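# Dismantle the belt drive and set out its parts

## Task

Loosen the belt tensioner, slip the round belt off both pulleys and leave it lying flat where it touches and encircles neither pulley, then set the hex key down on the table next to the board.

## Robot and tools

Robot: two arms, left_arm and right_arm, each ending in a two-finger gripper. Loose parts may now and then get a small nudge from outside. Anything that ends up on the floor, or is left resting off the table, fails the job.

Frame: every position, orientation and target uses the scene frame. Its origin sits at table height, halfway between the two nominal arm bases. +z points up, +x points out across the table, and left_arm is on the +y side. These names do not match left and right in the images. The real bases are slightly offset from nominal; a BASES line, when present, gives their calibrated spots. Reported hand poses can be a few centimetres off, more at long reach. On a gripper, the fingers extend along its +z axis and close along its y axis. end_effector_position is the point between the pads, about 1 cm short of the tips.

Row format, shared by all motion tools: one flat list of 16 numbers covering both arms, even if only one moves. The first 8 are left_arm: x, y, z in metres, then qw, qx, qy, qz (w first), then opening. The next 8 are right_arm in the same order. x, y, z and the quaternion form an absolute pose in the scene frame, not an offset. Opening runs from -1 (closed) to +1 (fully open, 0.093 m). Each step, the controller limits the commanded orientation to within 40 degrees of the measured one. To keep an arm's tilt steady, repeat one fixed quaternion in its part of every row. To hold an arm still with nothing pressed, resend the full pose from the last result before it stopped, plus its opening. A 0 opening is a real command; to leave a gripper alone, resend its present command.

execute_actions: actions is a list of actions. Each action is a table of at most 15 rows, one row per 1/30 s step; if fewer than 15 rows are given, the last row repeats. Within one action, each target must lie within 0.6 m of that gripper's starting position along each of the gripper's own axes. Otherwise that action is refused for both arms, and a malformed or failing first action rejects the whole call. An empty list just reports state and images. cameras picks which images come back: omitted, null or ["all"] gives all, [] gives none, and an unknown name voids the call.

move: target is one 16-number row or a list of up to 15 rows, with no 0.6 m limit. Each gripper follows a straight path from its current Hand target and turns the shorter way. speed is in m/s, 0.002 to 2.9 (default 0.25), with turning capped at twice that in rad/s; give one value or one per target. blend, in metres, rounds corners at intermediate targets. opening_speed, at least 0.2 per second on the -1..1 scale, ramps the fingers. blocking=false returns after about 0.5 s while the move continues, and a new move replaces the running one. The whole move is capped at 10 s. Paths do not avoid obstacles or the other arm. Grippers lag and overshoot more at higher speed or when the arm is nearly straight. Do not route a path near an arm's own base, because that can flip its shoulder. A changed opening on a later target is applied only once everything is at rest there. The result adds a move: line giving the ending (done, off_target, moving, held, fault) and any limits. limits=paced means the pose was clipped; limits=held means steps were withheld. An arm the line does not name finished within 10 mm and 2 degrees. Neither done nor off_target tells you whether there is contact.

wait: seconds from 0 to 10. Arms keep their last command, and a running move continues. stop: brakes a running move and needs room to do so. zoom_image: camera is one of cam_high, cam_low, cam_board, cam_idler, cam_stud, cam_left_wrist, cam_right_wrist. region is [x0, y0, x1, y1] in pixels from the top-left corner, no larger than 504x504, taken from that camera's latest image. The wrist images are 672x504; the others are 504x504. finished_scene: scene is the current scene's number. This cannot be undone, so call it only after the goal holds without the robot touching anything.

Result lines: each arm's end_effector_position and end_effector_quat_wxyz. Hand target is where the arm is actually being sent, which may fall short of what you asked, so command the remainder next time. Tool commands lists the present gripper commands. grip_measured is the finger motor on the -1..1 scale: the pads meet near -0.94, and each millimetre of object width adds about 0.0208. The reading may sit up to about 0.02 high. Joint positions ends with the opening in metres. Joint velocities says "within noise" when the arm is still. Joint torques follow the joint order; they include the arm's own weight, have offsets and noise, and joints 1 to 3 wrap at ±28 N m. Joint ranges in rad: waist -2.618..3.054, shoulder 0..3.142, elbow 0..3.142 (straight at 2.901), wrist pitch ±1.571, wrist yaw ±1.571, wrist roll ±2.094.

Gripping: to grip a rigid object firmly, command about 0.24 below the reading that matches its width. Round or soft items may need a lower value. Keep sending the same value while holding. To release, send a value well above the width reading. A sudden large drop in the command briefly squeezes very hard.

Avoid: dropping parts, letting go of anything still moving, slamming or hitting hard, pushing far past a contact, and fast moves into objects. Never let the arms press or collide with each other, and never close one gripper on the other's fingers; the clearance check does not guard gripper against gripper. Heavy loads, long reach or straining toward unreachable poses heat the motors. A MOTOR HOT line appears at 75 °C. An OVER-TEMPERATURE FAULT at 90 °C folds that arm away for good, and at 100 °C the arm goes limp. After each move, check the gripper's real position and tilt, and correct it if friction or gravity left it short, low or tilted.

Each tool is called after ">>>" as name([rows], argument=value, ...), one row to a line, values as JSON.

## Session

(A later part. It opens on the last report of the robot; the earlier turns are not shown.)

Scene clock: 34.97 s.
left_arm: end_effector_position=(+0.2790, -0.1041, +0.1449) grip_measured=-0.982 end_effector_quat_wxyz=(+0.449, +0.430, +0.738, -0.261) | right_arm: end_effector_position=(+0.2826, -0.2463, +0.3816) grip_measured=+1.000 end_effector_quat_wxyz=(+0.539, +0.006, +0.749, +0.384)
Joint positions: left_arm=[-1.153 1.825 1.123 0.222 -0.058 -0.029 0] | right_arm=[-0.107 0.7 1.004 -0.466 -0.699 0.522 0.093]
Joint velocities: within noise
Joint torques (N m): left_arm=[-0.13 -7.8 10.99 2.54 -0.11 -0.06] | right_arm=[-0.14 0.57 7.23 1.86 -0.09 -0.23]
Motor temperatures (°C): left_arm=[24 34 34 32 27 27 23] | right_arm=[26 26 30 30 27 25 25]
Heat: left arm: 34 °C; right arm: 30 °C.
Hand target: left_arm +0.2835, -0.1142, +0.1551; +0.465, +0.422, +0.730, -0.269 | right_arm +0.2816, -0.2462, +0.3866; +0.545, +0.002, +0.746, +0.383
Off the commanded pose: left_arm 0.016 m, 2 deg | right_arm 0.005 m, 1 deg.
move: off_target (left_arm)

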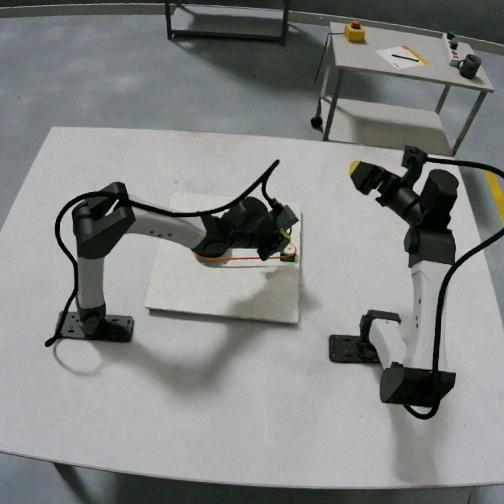

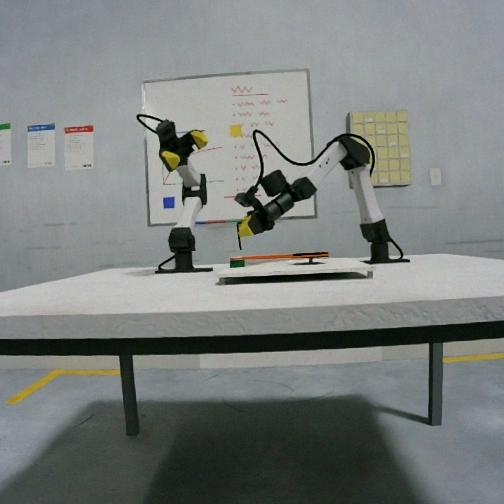

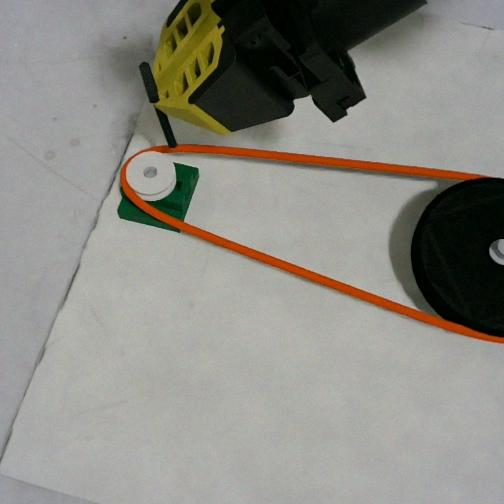

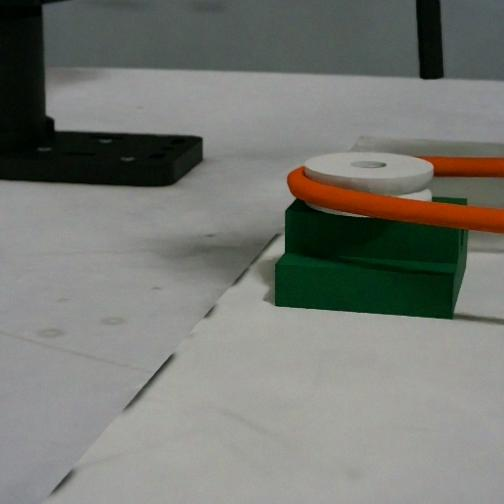

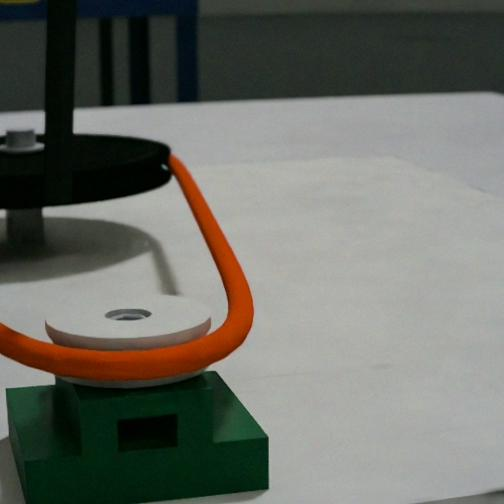

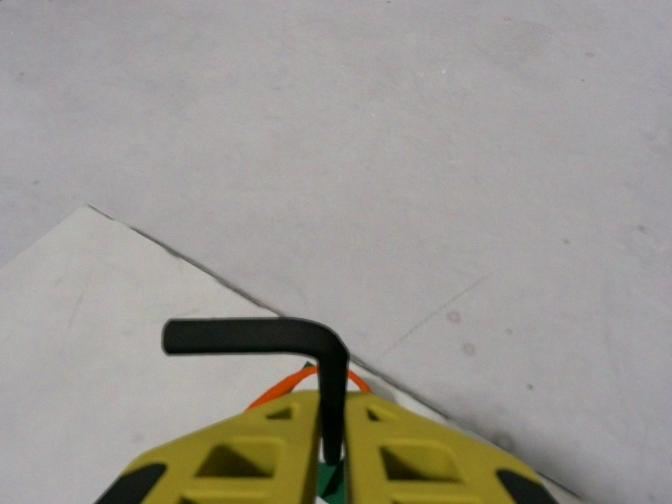

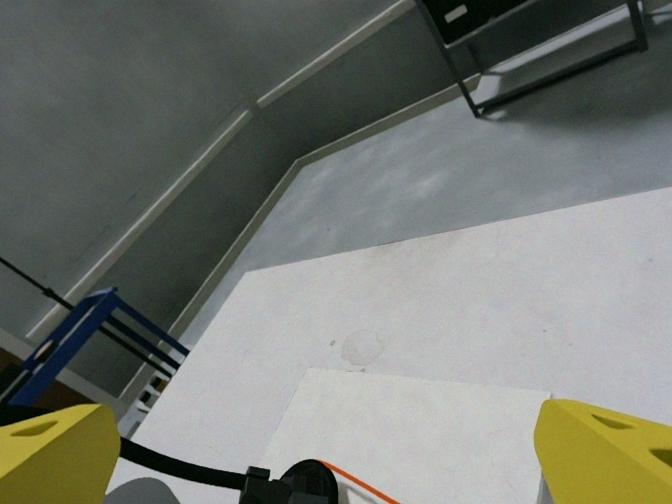

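>>> move(target=[0.2955,-0.125,0.147,0.4905,0.4121,0.7137,-0.2832,-1,0.2817,-0.2462,0.3867,0.545,0.002,0.746,0.383,1], speed=0.1, cameras=["cam_low","cam_idler","cam_stud","cam_board"])

>>> zoom_image(camera="cam_low", region=[200, 200, 300, 280])

Scene clock: 36.83 s.
left_arm: end_effector_position=(+0.2894, -0.1185, +0.1430) grip_measured=-0.982 end_effector_quat_wxyz=(+0.479, +0.415, +0.721, -0.279) | right_arm: end_effector_position=(+0.2826, -0.2463, +0.3816) grip_measured=+1.000 end_effector_quat_wxyz=(+0.539, +0.006, +0.749, +0.384)
Joint positions: left_arm=[-1.148 1.893 1.123 0.373 -0.059 -0.029 0] | right_arm=[-0.107 0.7 1.004 -0.466 -0.699 0.522 0.093]
Joint velocities: within noise
Joint torques (N m): left_arm=[0.73 -8.09 9.66 2.64 0.06 0.05] | right_arm=[-0.27 0.73 7.1 1.83 -0.07 -0.25]
Motor temperatures (°C): left_arm=[24 35 34 32 27 27 23] | right_arm=[26 26 30 31 27 25 25]
Heat: left arm: 35 °C; right arm: 31 °C.
Hand target: left_arm +0.2952, -0.1245, +0.1471; +0.490, +0.412, +0.714, -0.283 | right_arm +0.2816, -0.2462, +0.3866; +0.545, +0.002, +0.746, +0.383
Off the commanded pose: left_arm 0.010 m, 2 deg | right_arm 0.005 m, 1 deg.
move: done
Images, in order (width x height): cam_low 504x504, cam_board 504x504, cam_idler 504x504, cam_stud 504x504.

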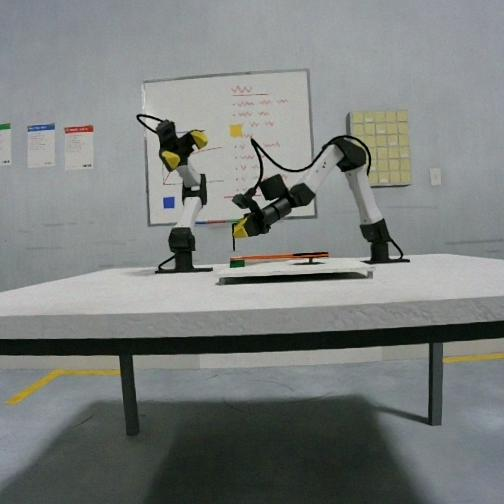

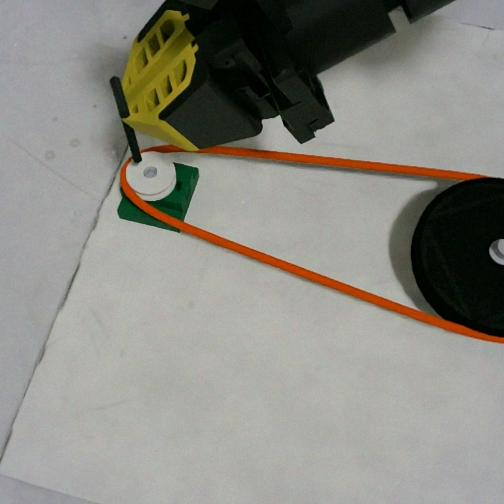

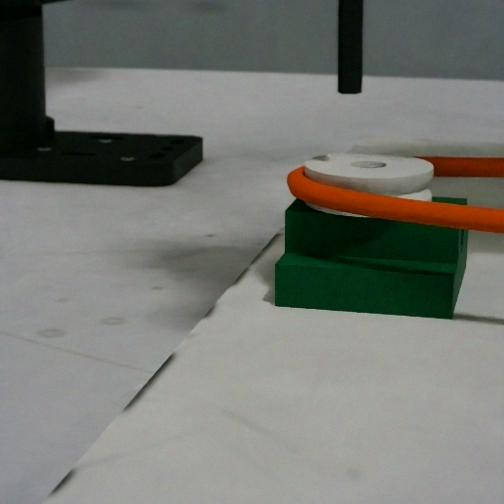

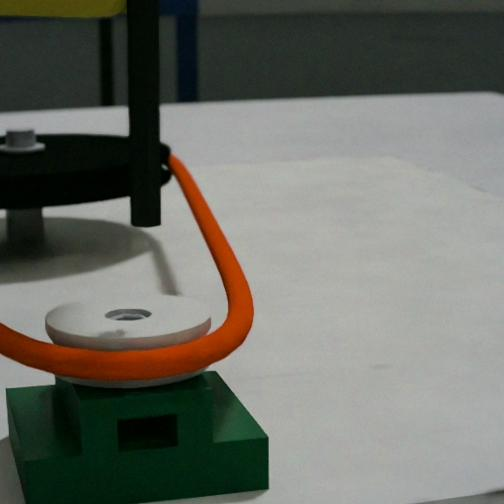

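Scaled by 5.040 from the camera's 504x504 image, which has a finer 720x720 frame.

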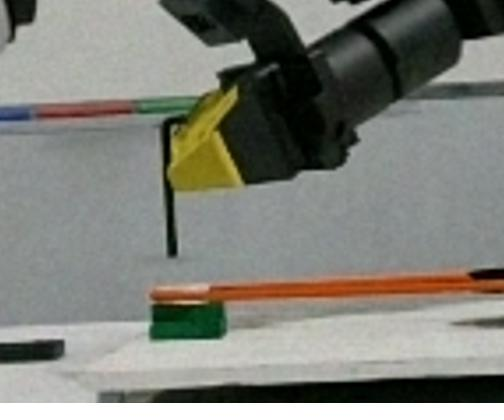

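>>> move(target=[0.289,-0.117,0.136,0.4905,0.4121,0.7137,-0.2832,-1,0.2817,-0.2462,0.3867,0.545,0.002,0.746,0.383,1], speed=0.1, cameras=["cam_low","cam_idler","cam_stud","cam_board"])

Scene clock: 38.37 s.
left_arm: end_effector_position=(+0.2886, -0.1169, +0.1419) grip_measured=-0.982 end_effector_quat_wxyz=(+0.487, +0.412, +0.716, -0.284) | right_arm: end_effector_position=(+0.2826, -0.2463, +0.3816) grip_measured=+1.000 end_effector_quat_wxyz=(+0.539, +0.006, +0.749, +0.384)
Joint positions: left_arm=[-1.148 1.893 1.093 0.428 -0.059 -0.029 0] | right_arm=[-0.107 0.7 1.004 -0.466 -0.699 0.522 0.093]
Joint velocities: within noise
Joint torques (N m): left_arm=[0.14 -8.84 6.3 2.62 -0.01 0.03] | right_arm=[-0.29 0.53 7.05 1.85 -0.11 -0.25]
Motor temperatures (°C): left_arm=[24 35 34 33 27 27 23] | right_arm=[26 26 31 31 27 25 25]
Heat: left arm: 35 °C; right arm: 31 °C.
Hand target: left_arm +0.2889, -0.1169, +0.1361; +0.490, +0.412, +0.714, -0.283 | right_arm +0.2816, -0.2462, +0.3866; +0.545, +0.002, +0.746, +0.383
Off the commanded pose: left_arm 0.006 m, 0 deg | right_arm 0.005 m, 1 deg.
move: done
Images, in order (width x height): cam_low 504x504, cam_board 504x504, cam_idler 504x504, cam_stud 504x504.

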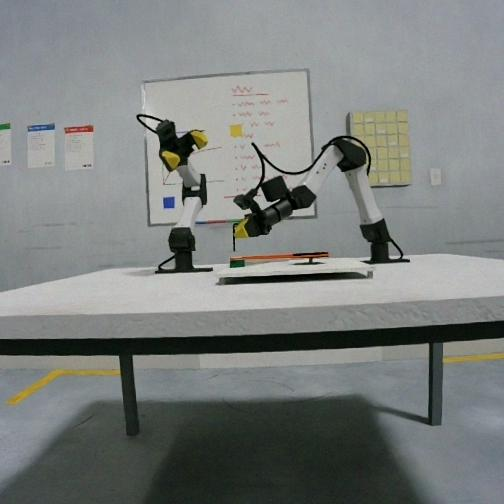

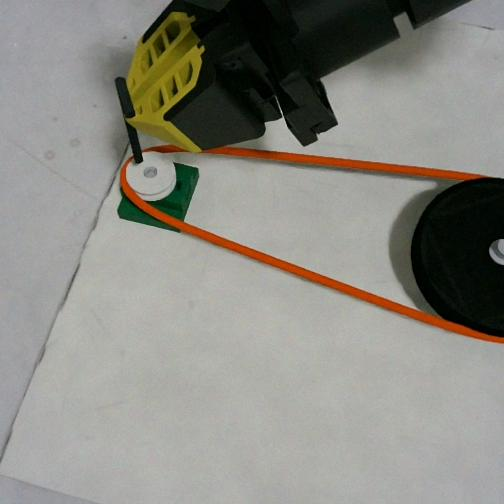

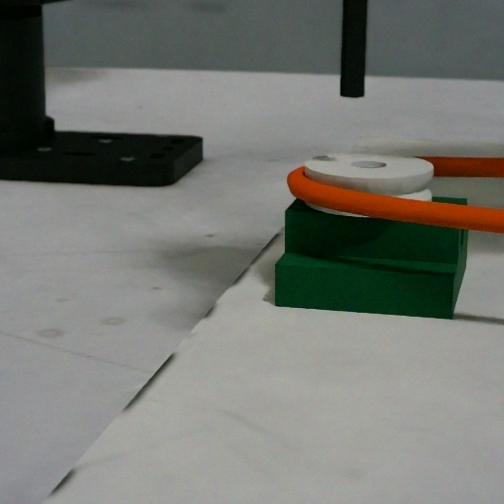

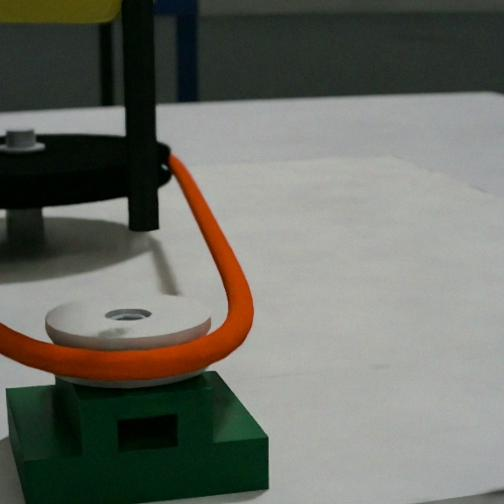

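>>> move(target=[0.285,-0.110,0.129,0.4905,0.4121,0.7137,-0.2832,-1,0.2817,-0.2462,0.3867,0.545,0.002,0.746,0.383,1], speed=0.1, cameras=["cam_low","cam_idler","cam_stud","cam_board"])

Scene clock: 39.47 s.
left_arm: end_effector_position=(+0.2853, -0.1101, +0.1296) grip_measured=-0.982 end_effector_quat_wxyz=(+0.484, +0.413, +0.718, -0.282) | right_arm: end_effector_position=(+0.2826, -0.2463, +0.3816) grip_measured=+1.000 end_effector_quat_wxyz=(+0.539, +0.006, +0.749, +0.384)
Joint positions: left_arm=[-1.148 1.893 1.045 0.466 -0.059 -0.029 0] | right_arm=[-0.107 0.7 1.004 -0.466 -0.699 0.522 0.093]
Joint velocities: within noise
Joint torques (N m): left_arm=[0.02 -9.55 6.12 2.61 -0.01 0.03] | right_arm=[-0.13 0.59 7.17 1.82 -0.11 -0.22]
Motor temperatures (°C): left_arm=[24 35 34 33 27 27 23] | right_arm=[26 26 31 31 27 25 25]
Heat: left arm: 35 °C; right arm: 31 °C.
Hand target: left_arm +0.2849, -0.1099, +0.1290; +0.490, +0.412, +0.714, -0.283 | right_arm +0.2816, -0.2462, +0.3866; +0.545, +0.002, +0.746, +0.383
Off the commanded pose: left_arm 0.001 m, 1 deg | right_arm 0.005 m, 1 deg.
move: done
Images, in order (width x height): cam_low 504x504, cam_board 504x504, cam_idler 504x504, cam_stud 504x504.

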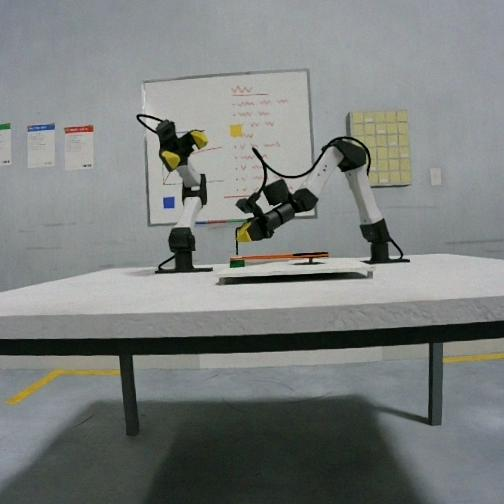

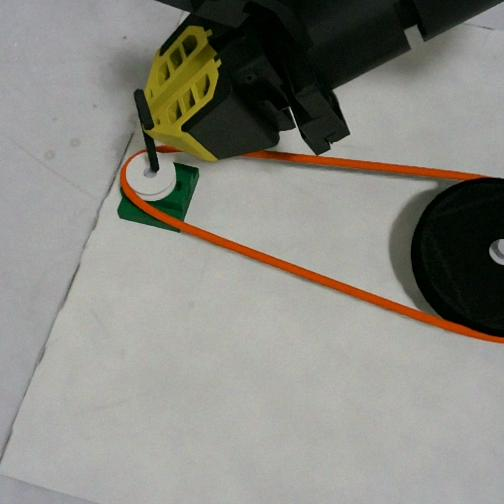

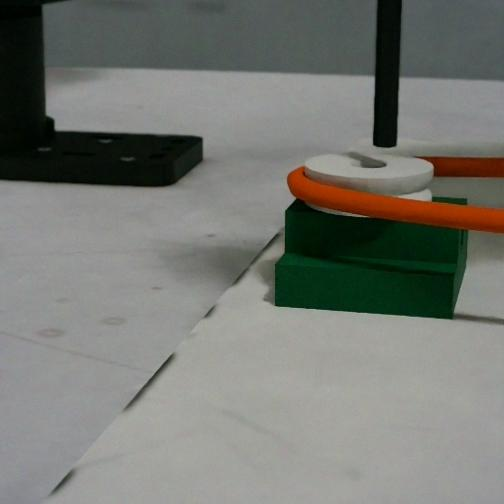

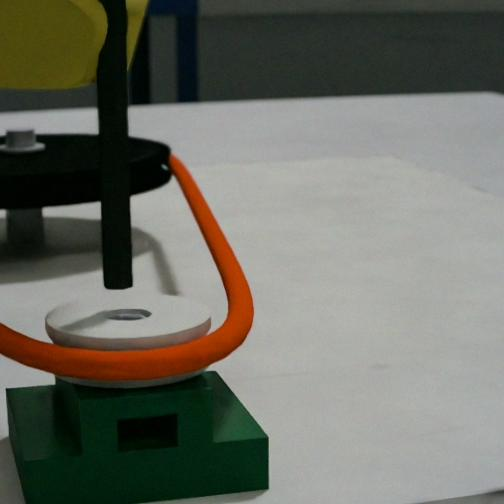

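>>> move(target=[0.289,-0.1155,0.126,0.4905,0.4121,0.7137,-0.2832,-1,0.2817,-0.2462,0.3867,0.545,0.002,0.746,0.383,1], speed=0.1, cameras=["cam_low","cam_idler","cam_stud","cam_board"])

Scene clock: 40.40 s.
left_arm: end_effector_position=(+0.2856, -0.1107, +0.1256) grip_measured=-0.982 end_effector_quat_wxyz=(+0.483, +0.414, +0.719, -0.281) | right_arm: end_effector_position=(+0.2826, -0.2463, +0.3816) grip_measured=+1.000 end_effector_quat_wxyz=(+0.539, +0.006, +0.749, +0.384)
Joint positions: left_arm=[-1.148 1.903 1.045 0.471 -0.059 -0.029 0] | right_arm=[-0.107 0.7 1.004 -0.466 -0.699 0.522 0.093]
Joint velocities: within noise
Joint torques (N m): left_arm=[0.32 -8.03 8.46 2.6 0 0.03] | right_arm=[-0.18 0.5 7.15 1.85 -0.09 -0.23]
Motor temperatures (°C): left_arm=[24 35 34 34 27 27 23] | right_arm=[26 26 31 31 27 25 25]
Heat: left arm: 35 °C; right arm: 31 °C.
Hand target: left_arm +0.2888, -0.1153, +0.1260; +0.490, +0.412, +0.714, -0.283 | right_arm +0.2816, -0.2462, +0.3866; +0.545, +0.002, +0.746, +0.383
Off the commanded pose: left_arm 0.006 m, 1 deg | right_arm 0.005 m, 1 deg.
move: done
Images, in order (width x height): cam_low 504x504, cam_board 504x504, cam_idler 504x504, cam_stud 504x504.

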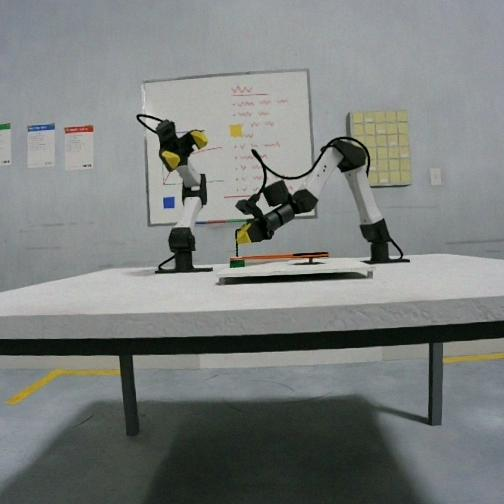

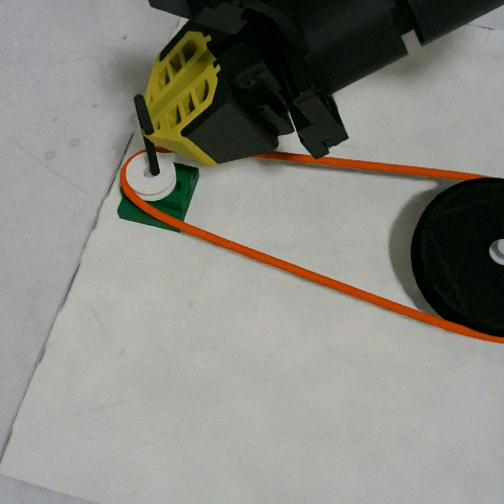

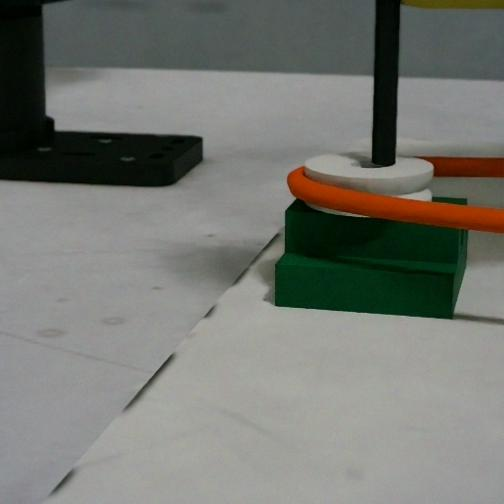

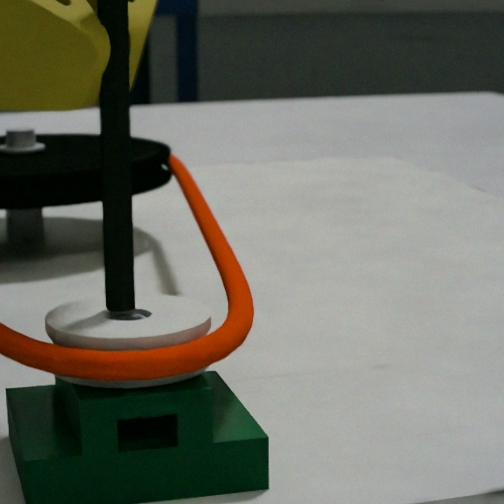

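>>> move(target=[0.290,-0.1185,0.127,0.4905,0.4121,0.7137,-0.2832,-1,0.2817,-0.2462,0.3867,0.545,0.002,0.746,0.383,1], speed=0.1, cameras=["cam_low","cam_idler","cam_stud","cam_board"])

>>> zoom_image(camera="cam_stud", region=[30, 220, 230, 380])

>>> zoom_image(camera="cam_idler", region=[270, 80, 470, 240])

Scene clock: 41.33 s.
left_arm: end_effector_position=(+0.2857, -0.1109, +0.1249) grip_measured=-0.982 end_effector_quat_wxyz=(+0.483, +0.414, +0.719, -0.281) | right_arm: end_effector_position=(+0.2826, -0.2463, +0.3816) grip_measured=+1.000 end_effector_quat_wxyz=(+0.539, +0.006, +0.749, +0.384)
Joint positions: left_arm=[-1.148 1.906 1.045 0.474 -0.059 -0.029 0] | right_arm=[-0.107 0.7 1.004 -0.466 -0.699 0.522 0.093]
Joint velocities: within noise
Joint torques (N m): left_arm=[0.21 -7.66 9.96 2.45 0 0.03] | right_arm=[-0.23 0.57 7.15 1.82 -0.09 -0.25]
Motor temperatures (°C): left_arm=[24 35 35 34 27 27 23] | right_arm=[26 26 31 31 27 25 25]
Heat: left arm: 35 °C; right arm: 31 °C.
Hand target: left_arm +0.2897, -0.1181, +0.1271; +0.490, +0.412, +0.714, -0.283 | right_arm +0.2816, -0.2462, +0.3866; +0.545, +0.002, +0.746, +0.383
Off the commanded pose: left_arm 0.009 m, 1 deg | right_arm 0.005 m, 1 deg.
move: done
Images, in order (width x height): cam_low 504x504, cam_board 504x504, cam_idler 504x504, cam_stud 504x504.

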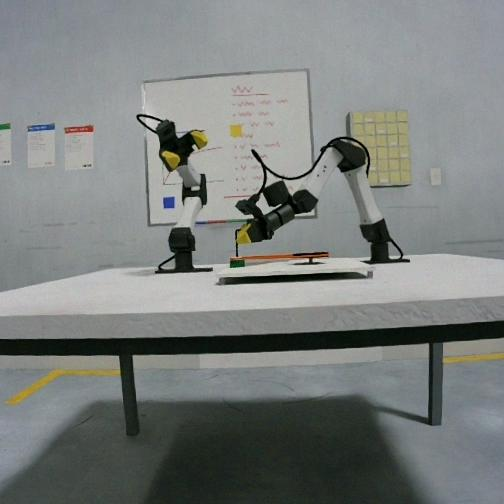

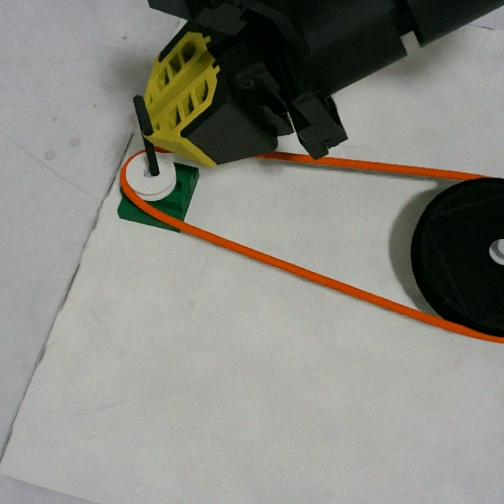

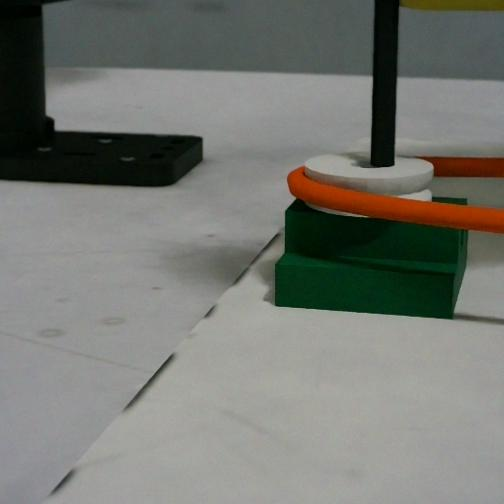

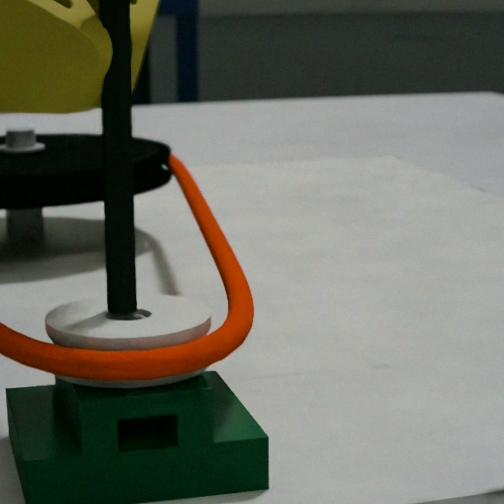

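Scaled by 2.520 from the camera's 504x504 image, which has a finer 720x720 frame.

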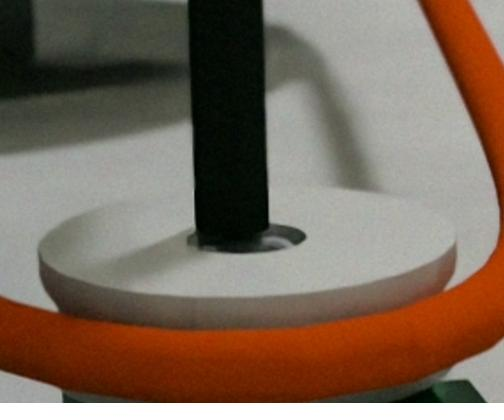

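Scaled by 2.520 from the camera's 504x504 image, which has a finer 720x720 frame.

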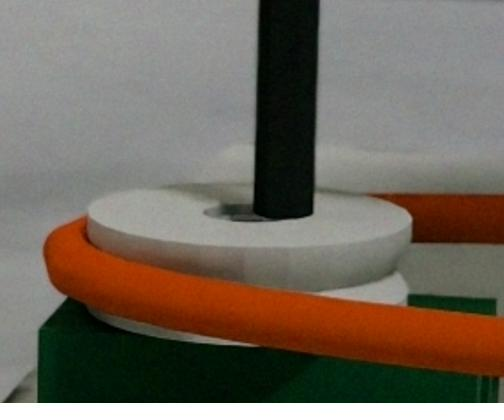

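>>> move(target=[0.2905,-0.1245,0.130,0.4905,0.4121,0.7137,-0.2832,-1,0.2817,-0.2462,0.3867,0.545,0.002,0.746,0.383,1], speed=0.1, cameras=["cam_idler","cam_stud"])

>>> zoom_image(camera="cam_stud", region=[30, 220, 230, 380])

>>> zoom_image(camera="cam_idler", region=[270, 80, 470, 240])

Scene clock: 42.33 s.
left_arm: end_effector_position=(+0.2887, -0.1163, +0.1284) grip_measured=-0.982 end_effector_quat_wxyz=(+0.486, +0.412, +0.717, -0.282) | right_arm: end_effector_position=(+0.2826, -0.2463, +0.3816) grip_measured=+1.000 end_effector_quat_wxyz=(+0.539, +0.006, +0.749, +0.384)
Joint positions: left_arm=[-1.148 1.919 1.072 0.468 -0.061 -0.029 0] | right_arm=[-0.107 0.7 1.004 -0.466 -0.699 0.522 0.093]
Joint velocities: within noise
Joint torques (N m): left_arm=[-0.36 -8.02 10.4 2.32 -0.04 0.01] | right_arm=[-0.27 0.59 7.16 1.84 -0.09 -0.23]
Motor temperatures (°C): left_arm=[24 36 35 34 27 27 23] | right_arm=[26 26 31 31 27 25 25]
Heat: left arm: 36 °C; right arm: 31 °C.
Hand target: left_arm +0.2903, -0.1242, +0.1302; +0.491, +0.412, +0.714, -0.283 | right_arm +0.2816, -0.2462, +0.3866; +0.545, +0.002, +0.746, +0.383
Off the commanded pose: left_arm 0.009 m, 1 deg | right_arm 0.005 m, 1 deg.
move: done
Images, in order (width x height): cam_idler 504x504, cam_stud 504x504.

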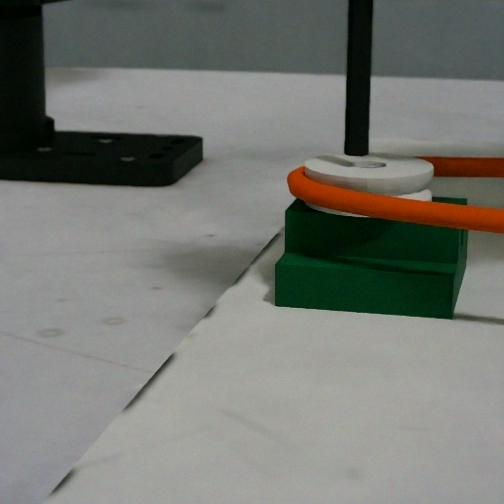

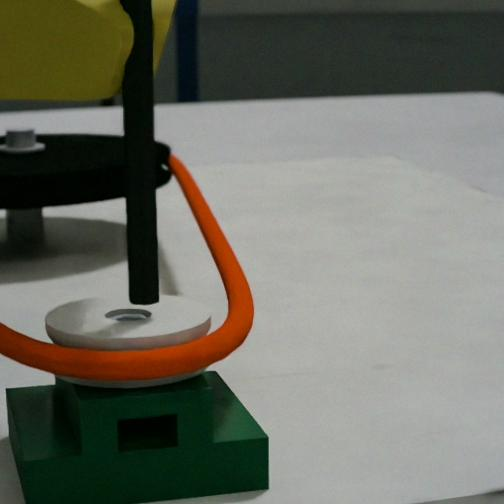

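Scaled by 2.520 from the camera's 504x504 image, which has a finer 720x720 frame.

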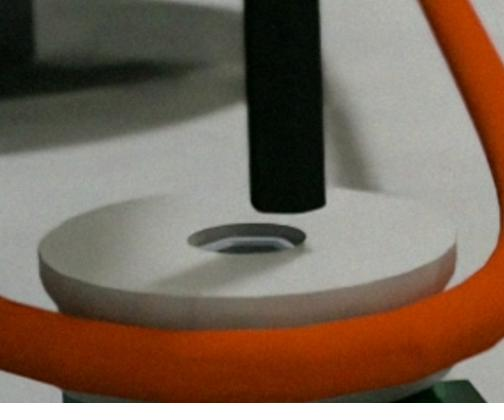

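Scaled by 2.520 from the camera's 504x504 image, which has a finer 720x720 frame.

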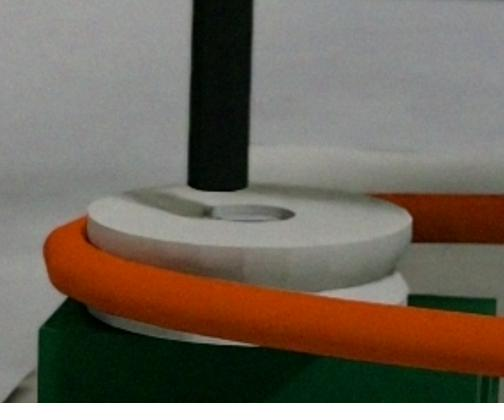

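>>> move(target=[0.2865,-0.1150,0.1225,0.4905,0.4121,0.7137,-0.2832,-1,0.2817,-0.2462,0.3867,0.545,0.002,0.746,0.383,1], speed=0.1, cameras=["cam_idler","cam_stud"])

>>> zoom_image(camera="cam_stud", region=[30, 220, 230, 380])

>>> zoom_image(camera="cam_idler", region=[270, 80, 470, 240])

Scene clock: 43.97 s.
left_arm: end_effector_position=(+0.2879, -0.1148, +0.1262) grip_measured=-0.982 end_effector_quat_wxyz=(+0.487, +0.412, +0.717, -0.283) | right_arm: end_effector_position=(+0.2826, -0.2463, +0.3816) grip_measured=+1.000 end_effector_quat_wxyz=(+0.539, +0.006, +0.749, +0.384)
Joint positions: left_arm=[-1.148 1.919 1.059 0.485 -0.061 -0.029 0] | right_arm=[-0.107 0.7 1.004 -0.466 -0.699 0.522 0.093]
Joint velocities: within noise
Joint torques (N m): left_arm=[-0.21 -9.28 5.97 2.6 -0.01 0.01] | right_arm=[-0.21 0.53 7.17 1.87 -0.1 -0.23]
Motor temperatures (°C): left_arm=[24 36 35 34 27 27 23] | right_arm=[26 26 31 31 27 25 25]
Heat: left arm: 36 °C; right arm: 31 °C.
Hand target: left_arm +0.2864, -0.1150, +0.1226; +0.490, +0.412, +0.714, -0.283 | right_arm +0.2816, -0.2462, +0.3866; +0.545, +0.002, +0.746, +0.383
Off the commanded pose: left_arm 0.004 m, 1 deg | right_arm 0.005 m, 1 deg.
move: done
Images, in order (width x height): cam_idler 504x504, cam_stud 504x504.

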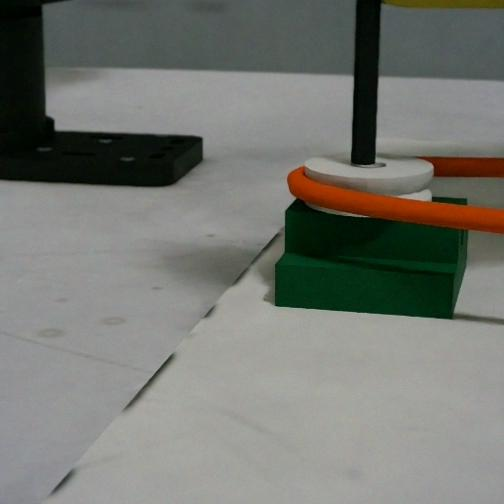

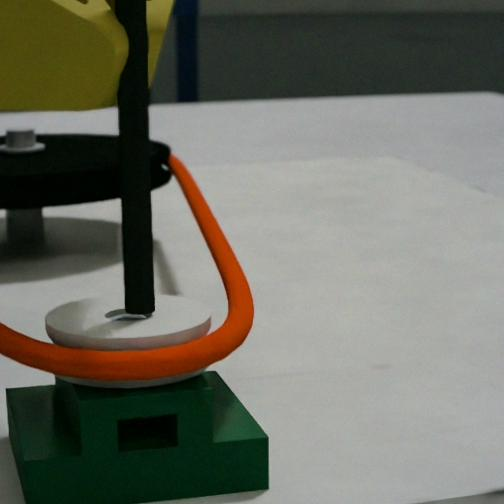

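Scaled by 2.520 from the camera's 504x504 image, which has a finer 720x720 frame.

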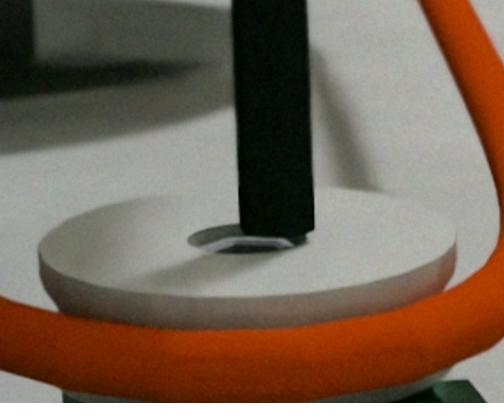

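Scaled by 2.520 from the camera's 504x504 image, which has a finer 720x720 frame.

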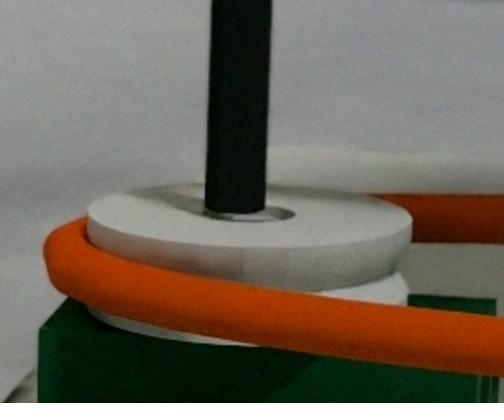

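>>> move(target=[0.2825,-0.1140,0.1225,0.4905,0.4121,0.7137,-0.2832,-1,0.2817,-0.2462,0.3867,0.545,0.002,0.746,0.383,1], speed=0.1, cameras=["cam_idler","cam_stud"])

>>> zoom_image(camera="cam_stud", region=[30, 220, 230, 380])

>>> zoom_image(camera="cam_idler", region=[270, 80, 470, 240])

Scene clock: 44.83 s.
left_arm: end_effector_position=(+0.2854, -0.1147, +0.1251) grip_measured=-0.982 end_effector_quat_wxyz=(+0.488, +0.412, +0.715, -0.283) | right_arm: end_effector_position=(+0.2826, -0.2463, +0.3816) grip_measured=+1.000 end_effector_quat_wxyz=(+0.539, +0.006, +0.749, +0.384)
Joint positions: left_arm=[-1.154 1.919 1.049 0.498 -0.067 -0.029 0] | right_arm=[-0.107 0.7 1.004 -0.466 -0.699 0.522 0.093]
Joint velocities: within noise
Joint torques (N m): left_arm=[-0.38 -9.99 5.72 2.51 -0.07 -0.02] | right_arm=[-0.17 0.53 7.15 1.87 -0.11 -0.2]
Motor temperatures (°C): left_arm=[24 36 35 34 27 27 23] | right_arm=[26 26 31 31 27 25 25]
Heat: left arm: 36 °C; right arm: 31 °C.
Hand target: left_arm +0.2825, -0.1140, +0.1227; +0.490, +0.412, +0.714, -0.283 | right_arm +0.2816, -0.2462, +0.3866; +0.545, +0.002, +0.746, +0.383
Off the commanded pose: left_arm 0.004 m, 0 deg | right_arm 0.005 m, 1 deg.
move: done
Images, in order (width x height): cam_idler 504x504, cam_stud 504x504.

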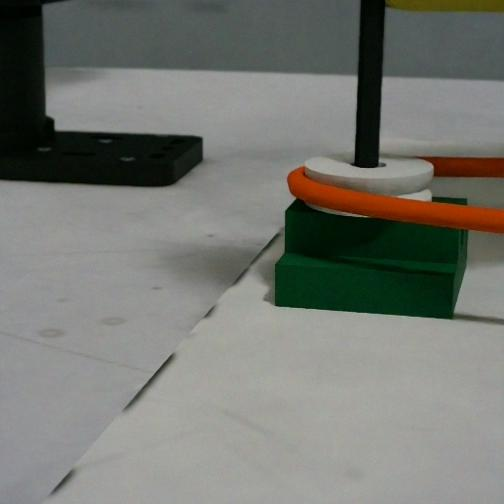

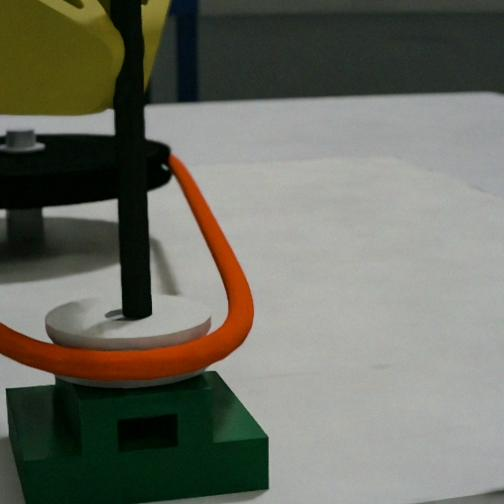

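Scaled by 2.520 from the camera's 504x504 image, which has a finer 720x720 frame.

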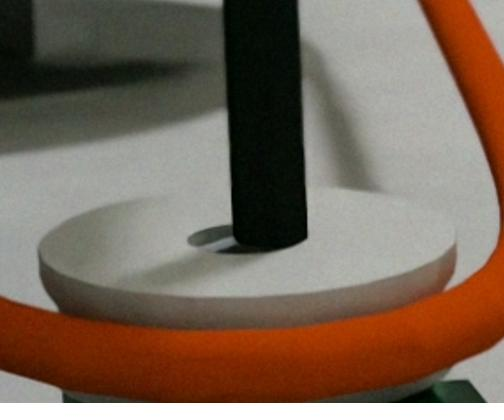

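Scaled by 2.520 from the camera's 504x504 image, which has a finer 720x720 frame.

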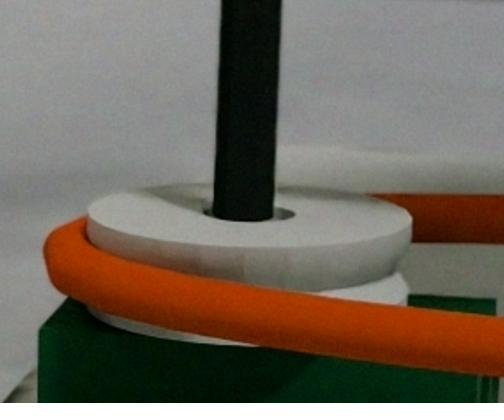

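>>> move(target=[0.2790,-0.1150,0.1235,0.4905,0.4121,0.7137,-0.2832,-1,0.2817,-0.2462,0.3867,0.545,0.002,0.746,0.383,1], speed=0.1, cameras=["cam_idler","cam_stud"])

>>> zoom_image(camera="cam_stud", region=[30, 220, 230, 380])

>>> zoom_image(camera="cam_idler", region=[270, 80, 470, 240])

Scene clock: 45.80 s.
left_arm: end_effector_position=(+0.2827, -0.1160, +0.1251) grip_measured=-0.982 end_effector_quat_wxyz=(+0.490, +0.412, +0.715, -0.281) | right_arm: end_effector_position=(+0.2826, -0.2463, +0.3816) grip_measured=+1.000 end_effector_quat_wxyz=(+0.539, +0.006, +0.749, +0.384)
Joint positions: left_arm=[-1.163 1.919 1.049 0.498 -0.078 -0.029 0] | right_arm=[-0.107 0.7 1.004 -0.466 -0.699 0.522 0.093]
Joint velocities: within noise
Joint torques (N m): left_arm=[-0.44 -10.36 5.67 2.47 -0.03 -0.07] | right_arm=[-0.23 0.62 7.09 1.82 -0.1 -0.22]
Motor temperatures (°C): left_arm=[24 37 35 35 27 27 24] | right_arm=[26 26 31 31 27 25 25]
Heat: left arm: 37 °C; right arm: 31 °C.
Hand target: left_arm +0.2790, -0.1150, +0.1236; +0.490, +0.412, +0.714, -0.283 | right_arm +0.2816, -0.2462, +0.3866; +0.545, +0.002, +0.746, +0.383
Off the commanded pose: left_arm 0.004 m, 0 deg | right_arm 0.005 m, 1 deg.
move: done
Images, in order (width x height): cam_idler 504x504, cam_stud 504x504.

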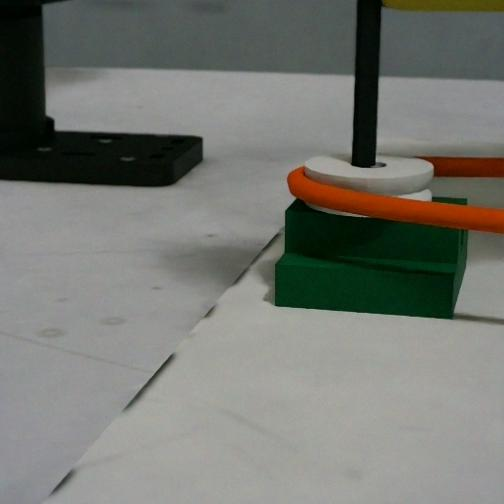

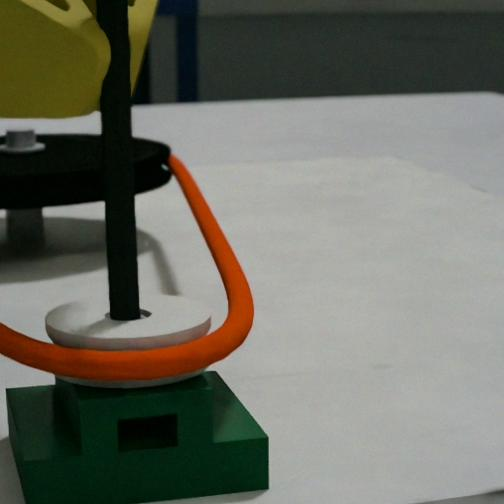

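Scaled by 2.520 from the camera's 504x504 image, which has a finer 720x720 frame.

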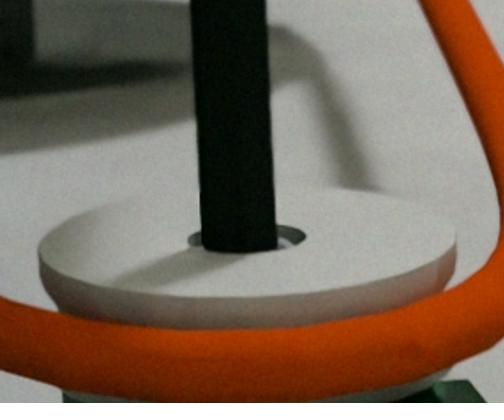

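Scaled by 2.520 from the camera's 504x504 image, which has a finer 720x720 frame.

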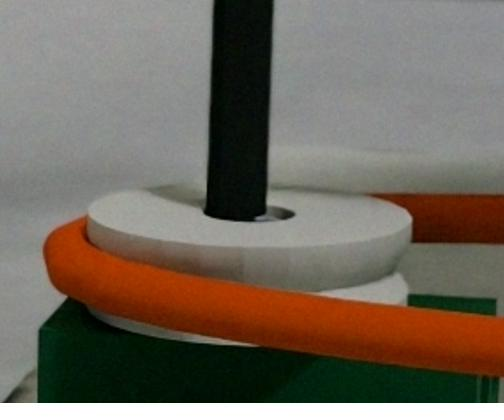

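>>> move(target=[0.2812,-0.1128,0.120,0.4905,0.4121,0.7137,-0.2832,-1,0.2817,-0.2462,0.3867,0.545,0.002,0.746,0.383,1], speed=0.1, cameras=["cam_idler","cam_stud"])

>>> zoom_image(camera="cam_stud", region=[30, 220, 230, 380])

>>> zoom_image(camera="cam_idler", region=[270, 80, 470, 240])

Scene clock: 46.80 s.
left_arm: end_effector_position=(+0.2823, -0.1149, +0.1241) grip_measured=-0.982 end_effector_quat_wxyz=(+0.491, +0.411, +0.714, -0.282) | right_arm: end_effector_position=(+0.2826, -0.2463, +0.3816) grip_measured=+1.000 end_effector_quat_wxyz=(+0.539, +0.006, +0.749, +0.384)
Joint positions: left_arm=[-1.163 1.919 1.038 0.514 -0.079 -0.029 0] | right_arm=[-0.107 0.7 1.004 -0.466 -0.699 0.522 0.093]
Joint velocities: within noise
Joint torques (N m): left_arm=[0.25 -9.85 5.63 2.45 0.06 -0.02] | right_arm=[-0.24 0.62 7.08 1.82 -0.09 -0.22]
Motor temperatures (°C): left_arm=[24 37 35 35 27 27 24] | right_arm=[26 26 31 31 27 25 25]
Heat: left arm: 37 °C; right arm: 31 °C.
Hand target: left_arm +0.2813, -0.1128, +0.1202; +0.491, +0.412, +0.714, -0.283 | right_arm +0.2816, -0.2462, +0.3866; +0.545, +0.002, +0.746, +0.383
Off the commanded pose: left_arm 0.005 m, 0 deg | right_arm 0.005 m, 1 deg.
move: done
Images, in order (width x height): cam_idler 504x504, cam_stud 504x504.

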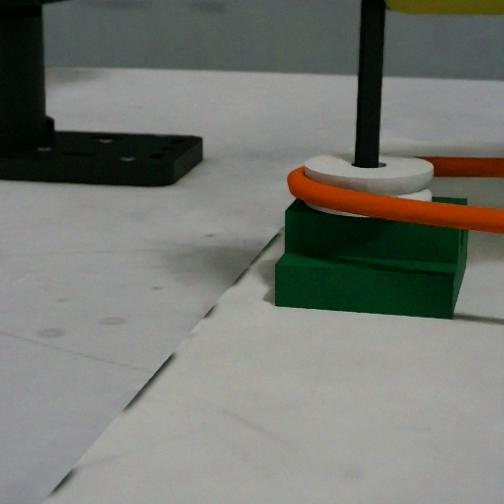

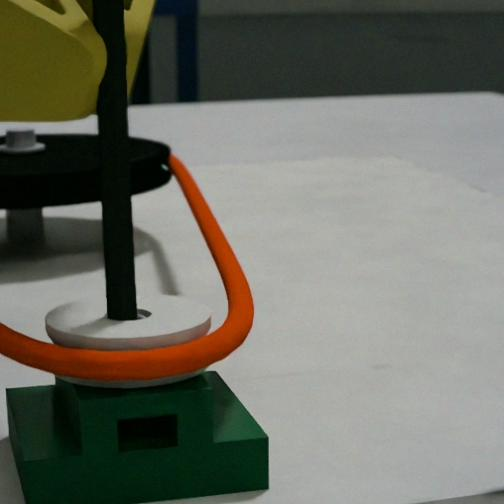

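Scaled by 2.520 from the camera's 504x504 image, which has a finer 720x720 frame.

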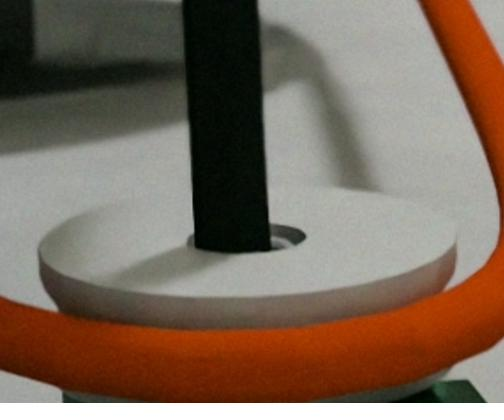

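Scaled by 2.520 from the camera's 504x504 image, which has a finer 720x720 frame.

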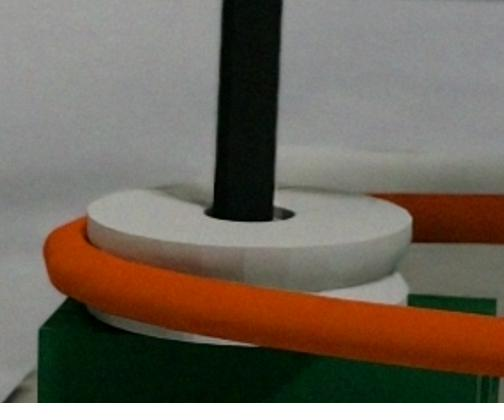

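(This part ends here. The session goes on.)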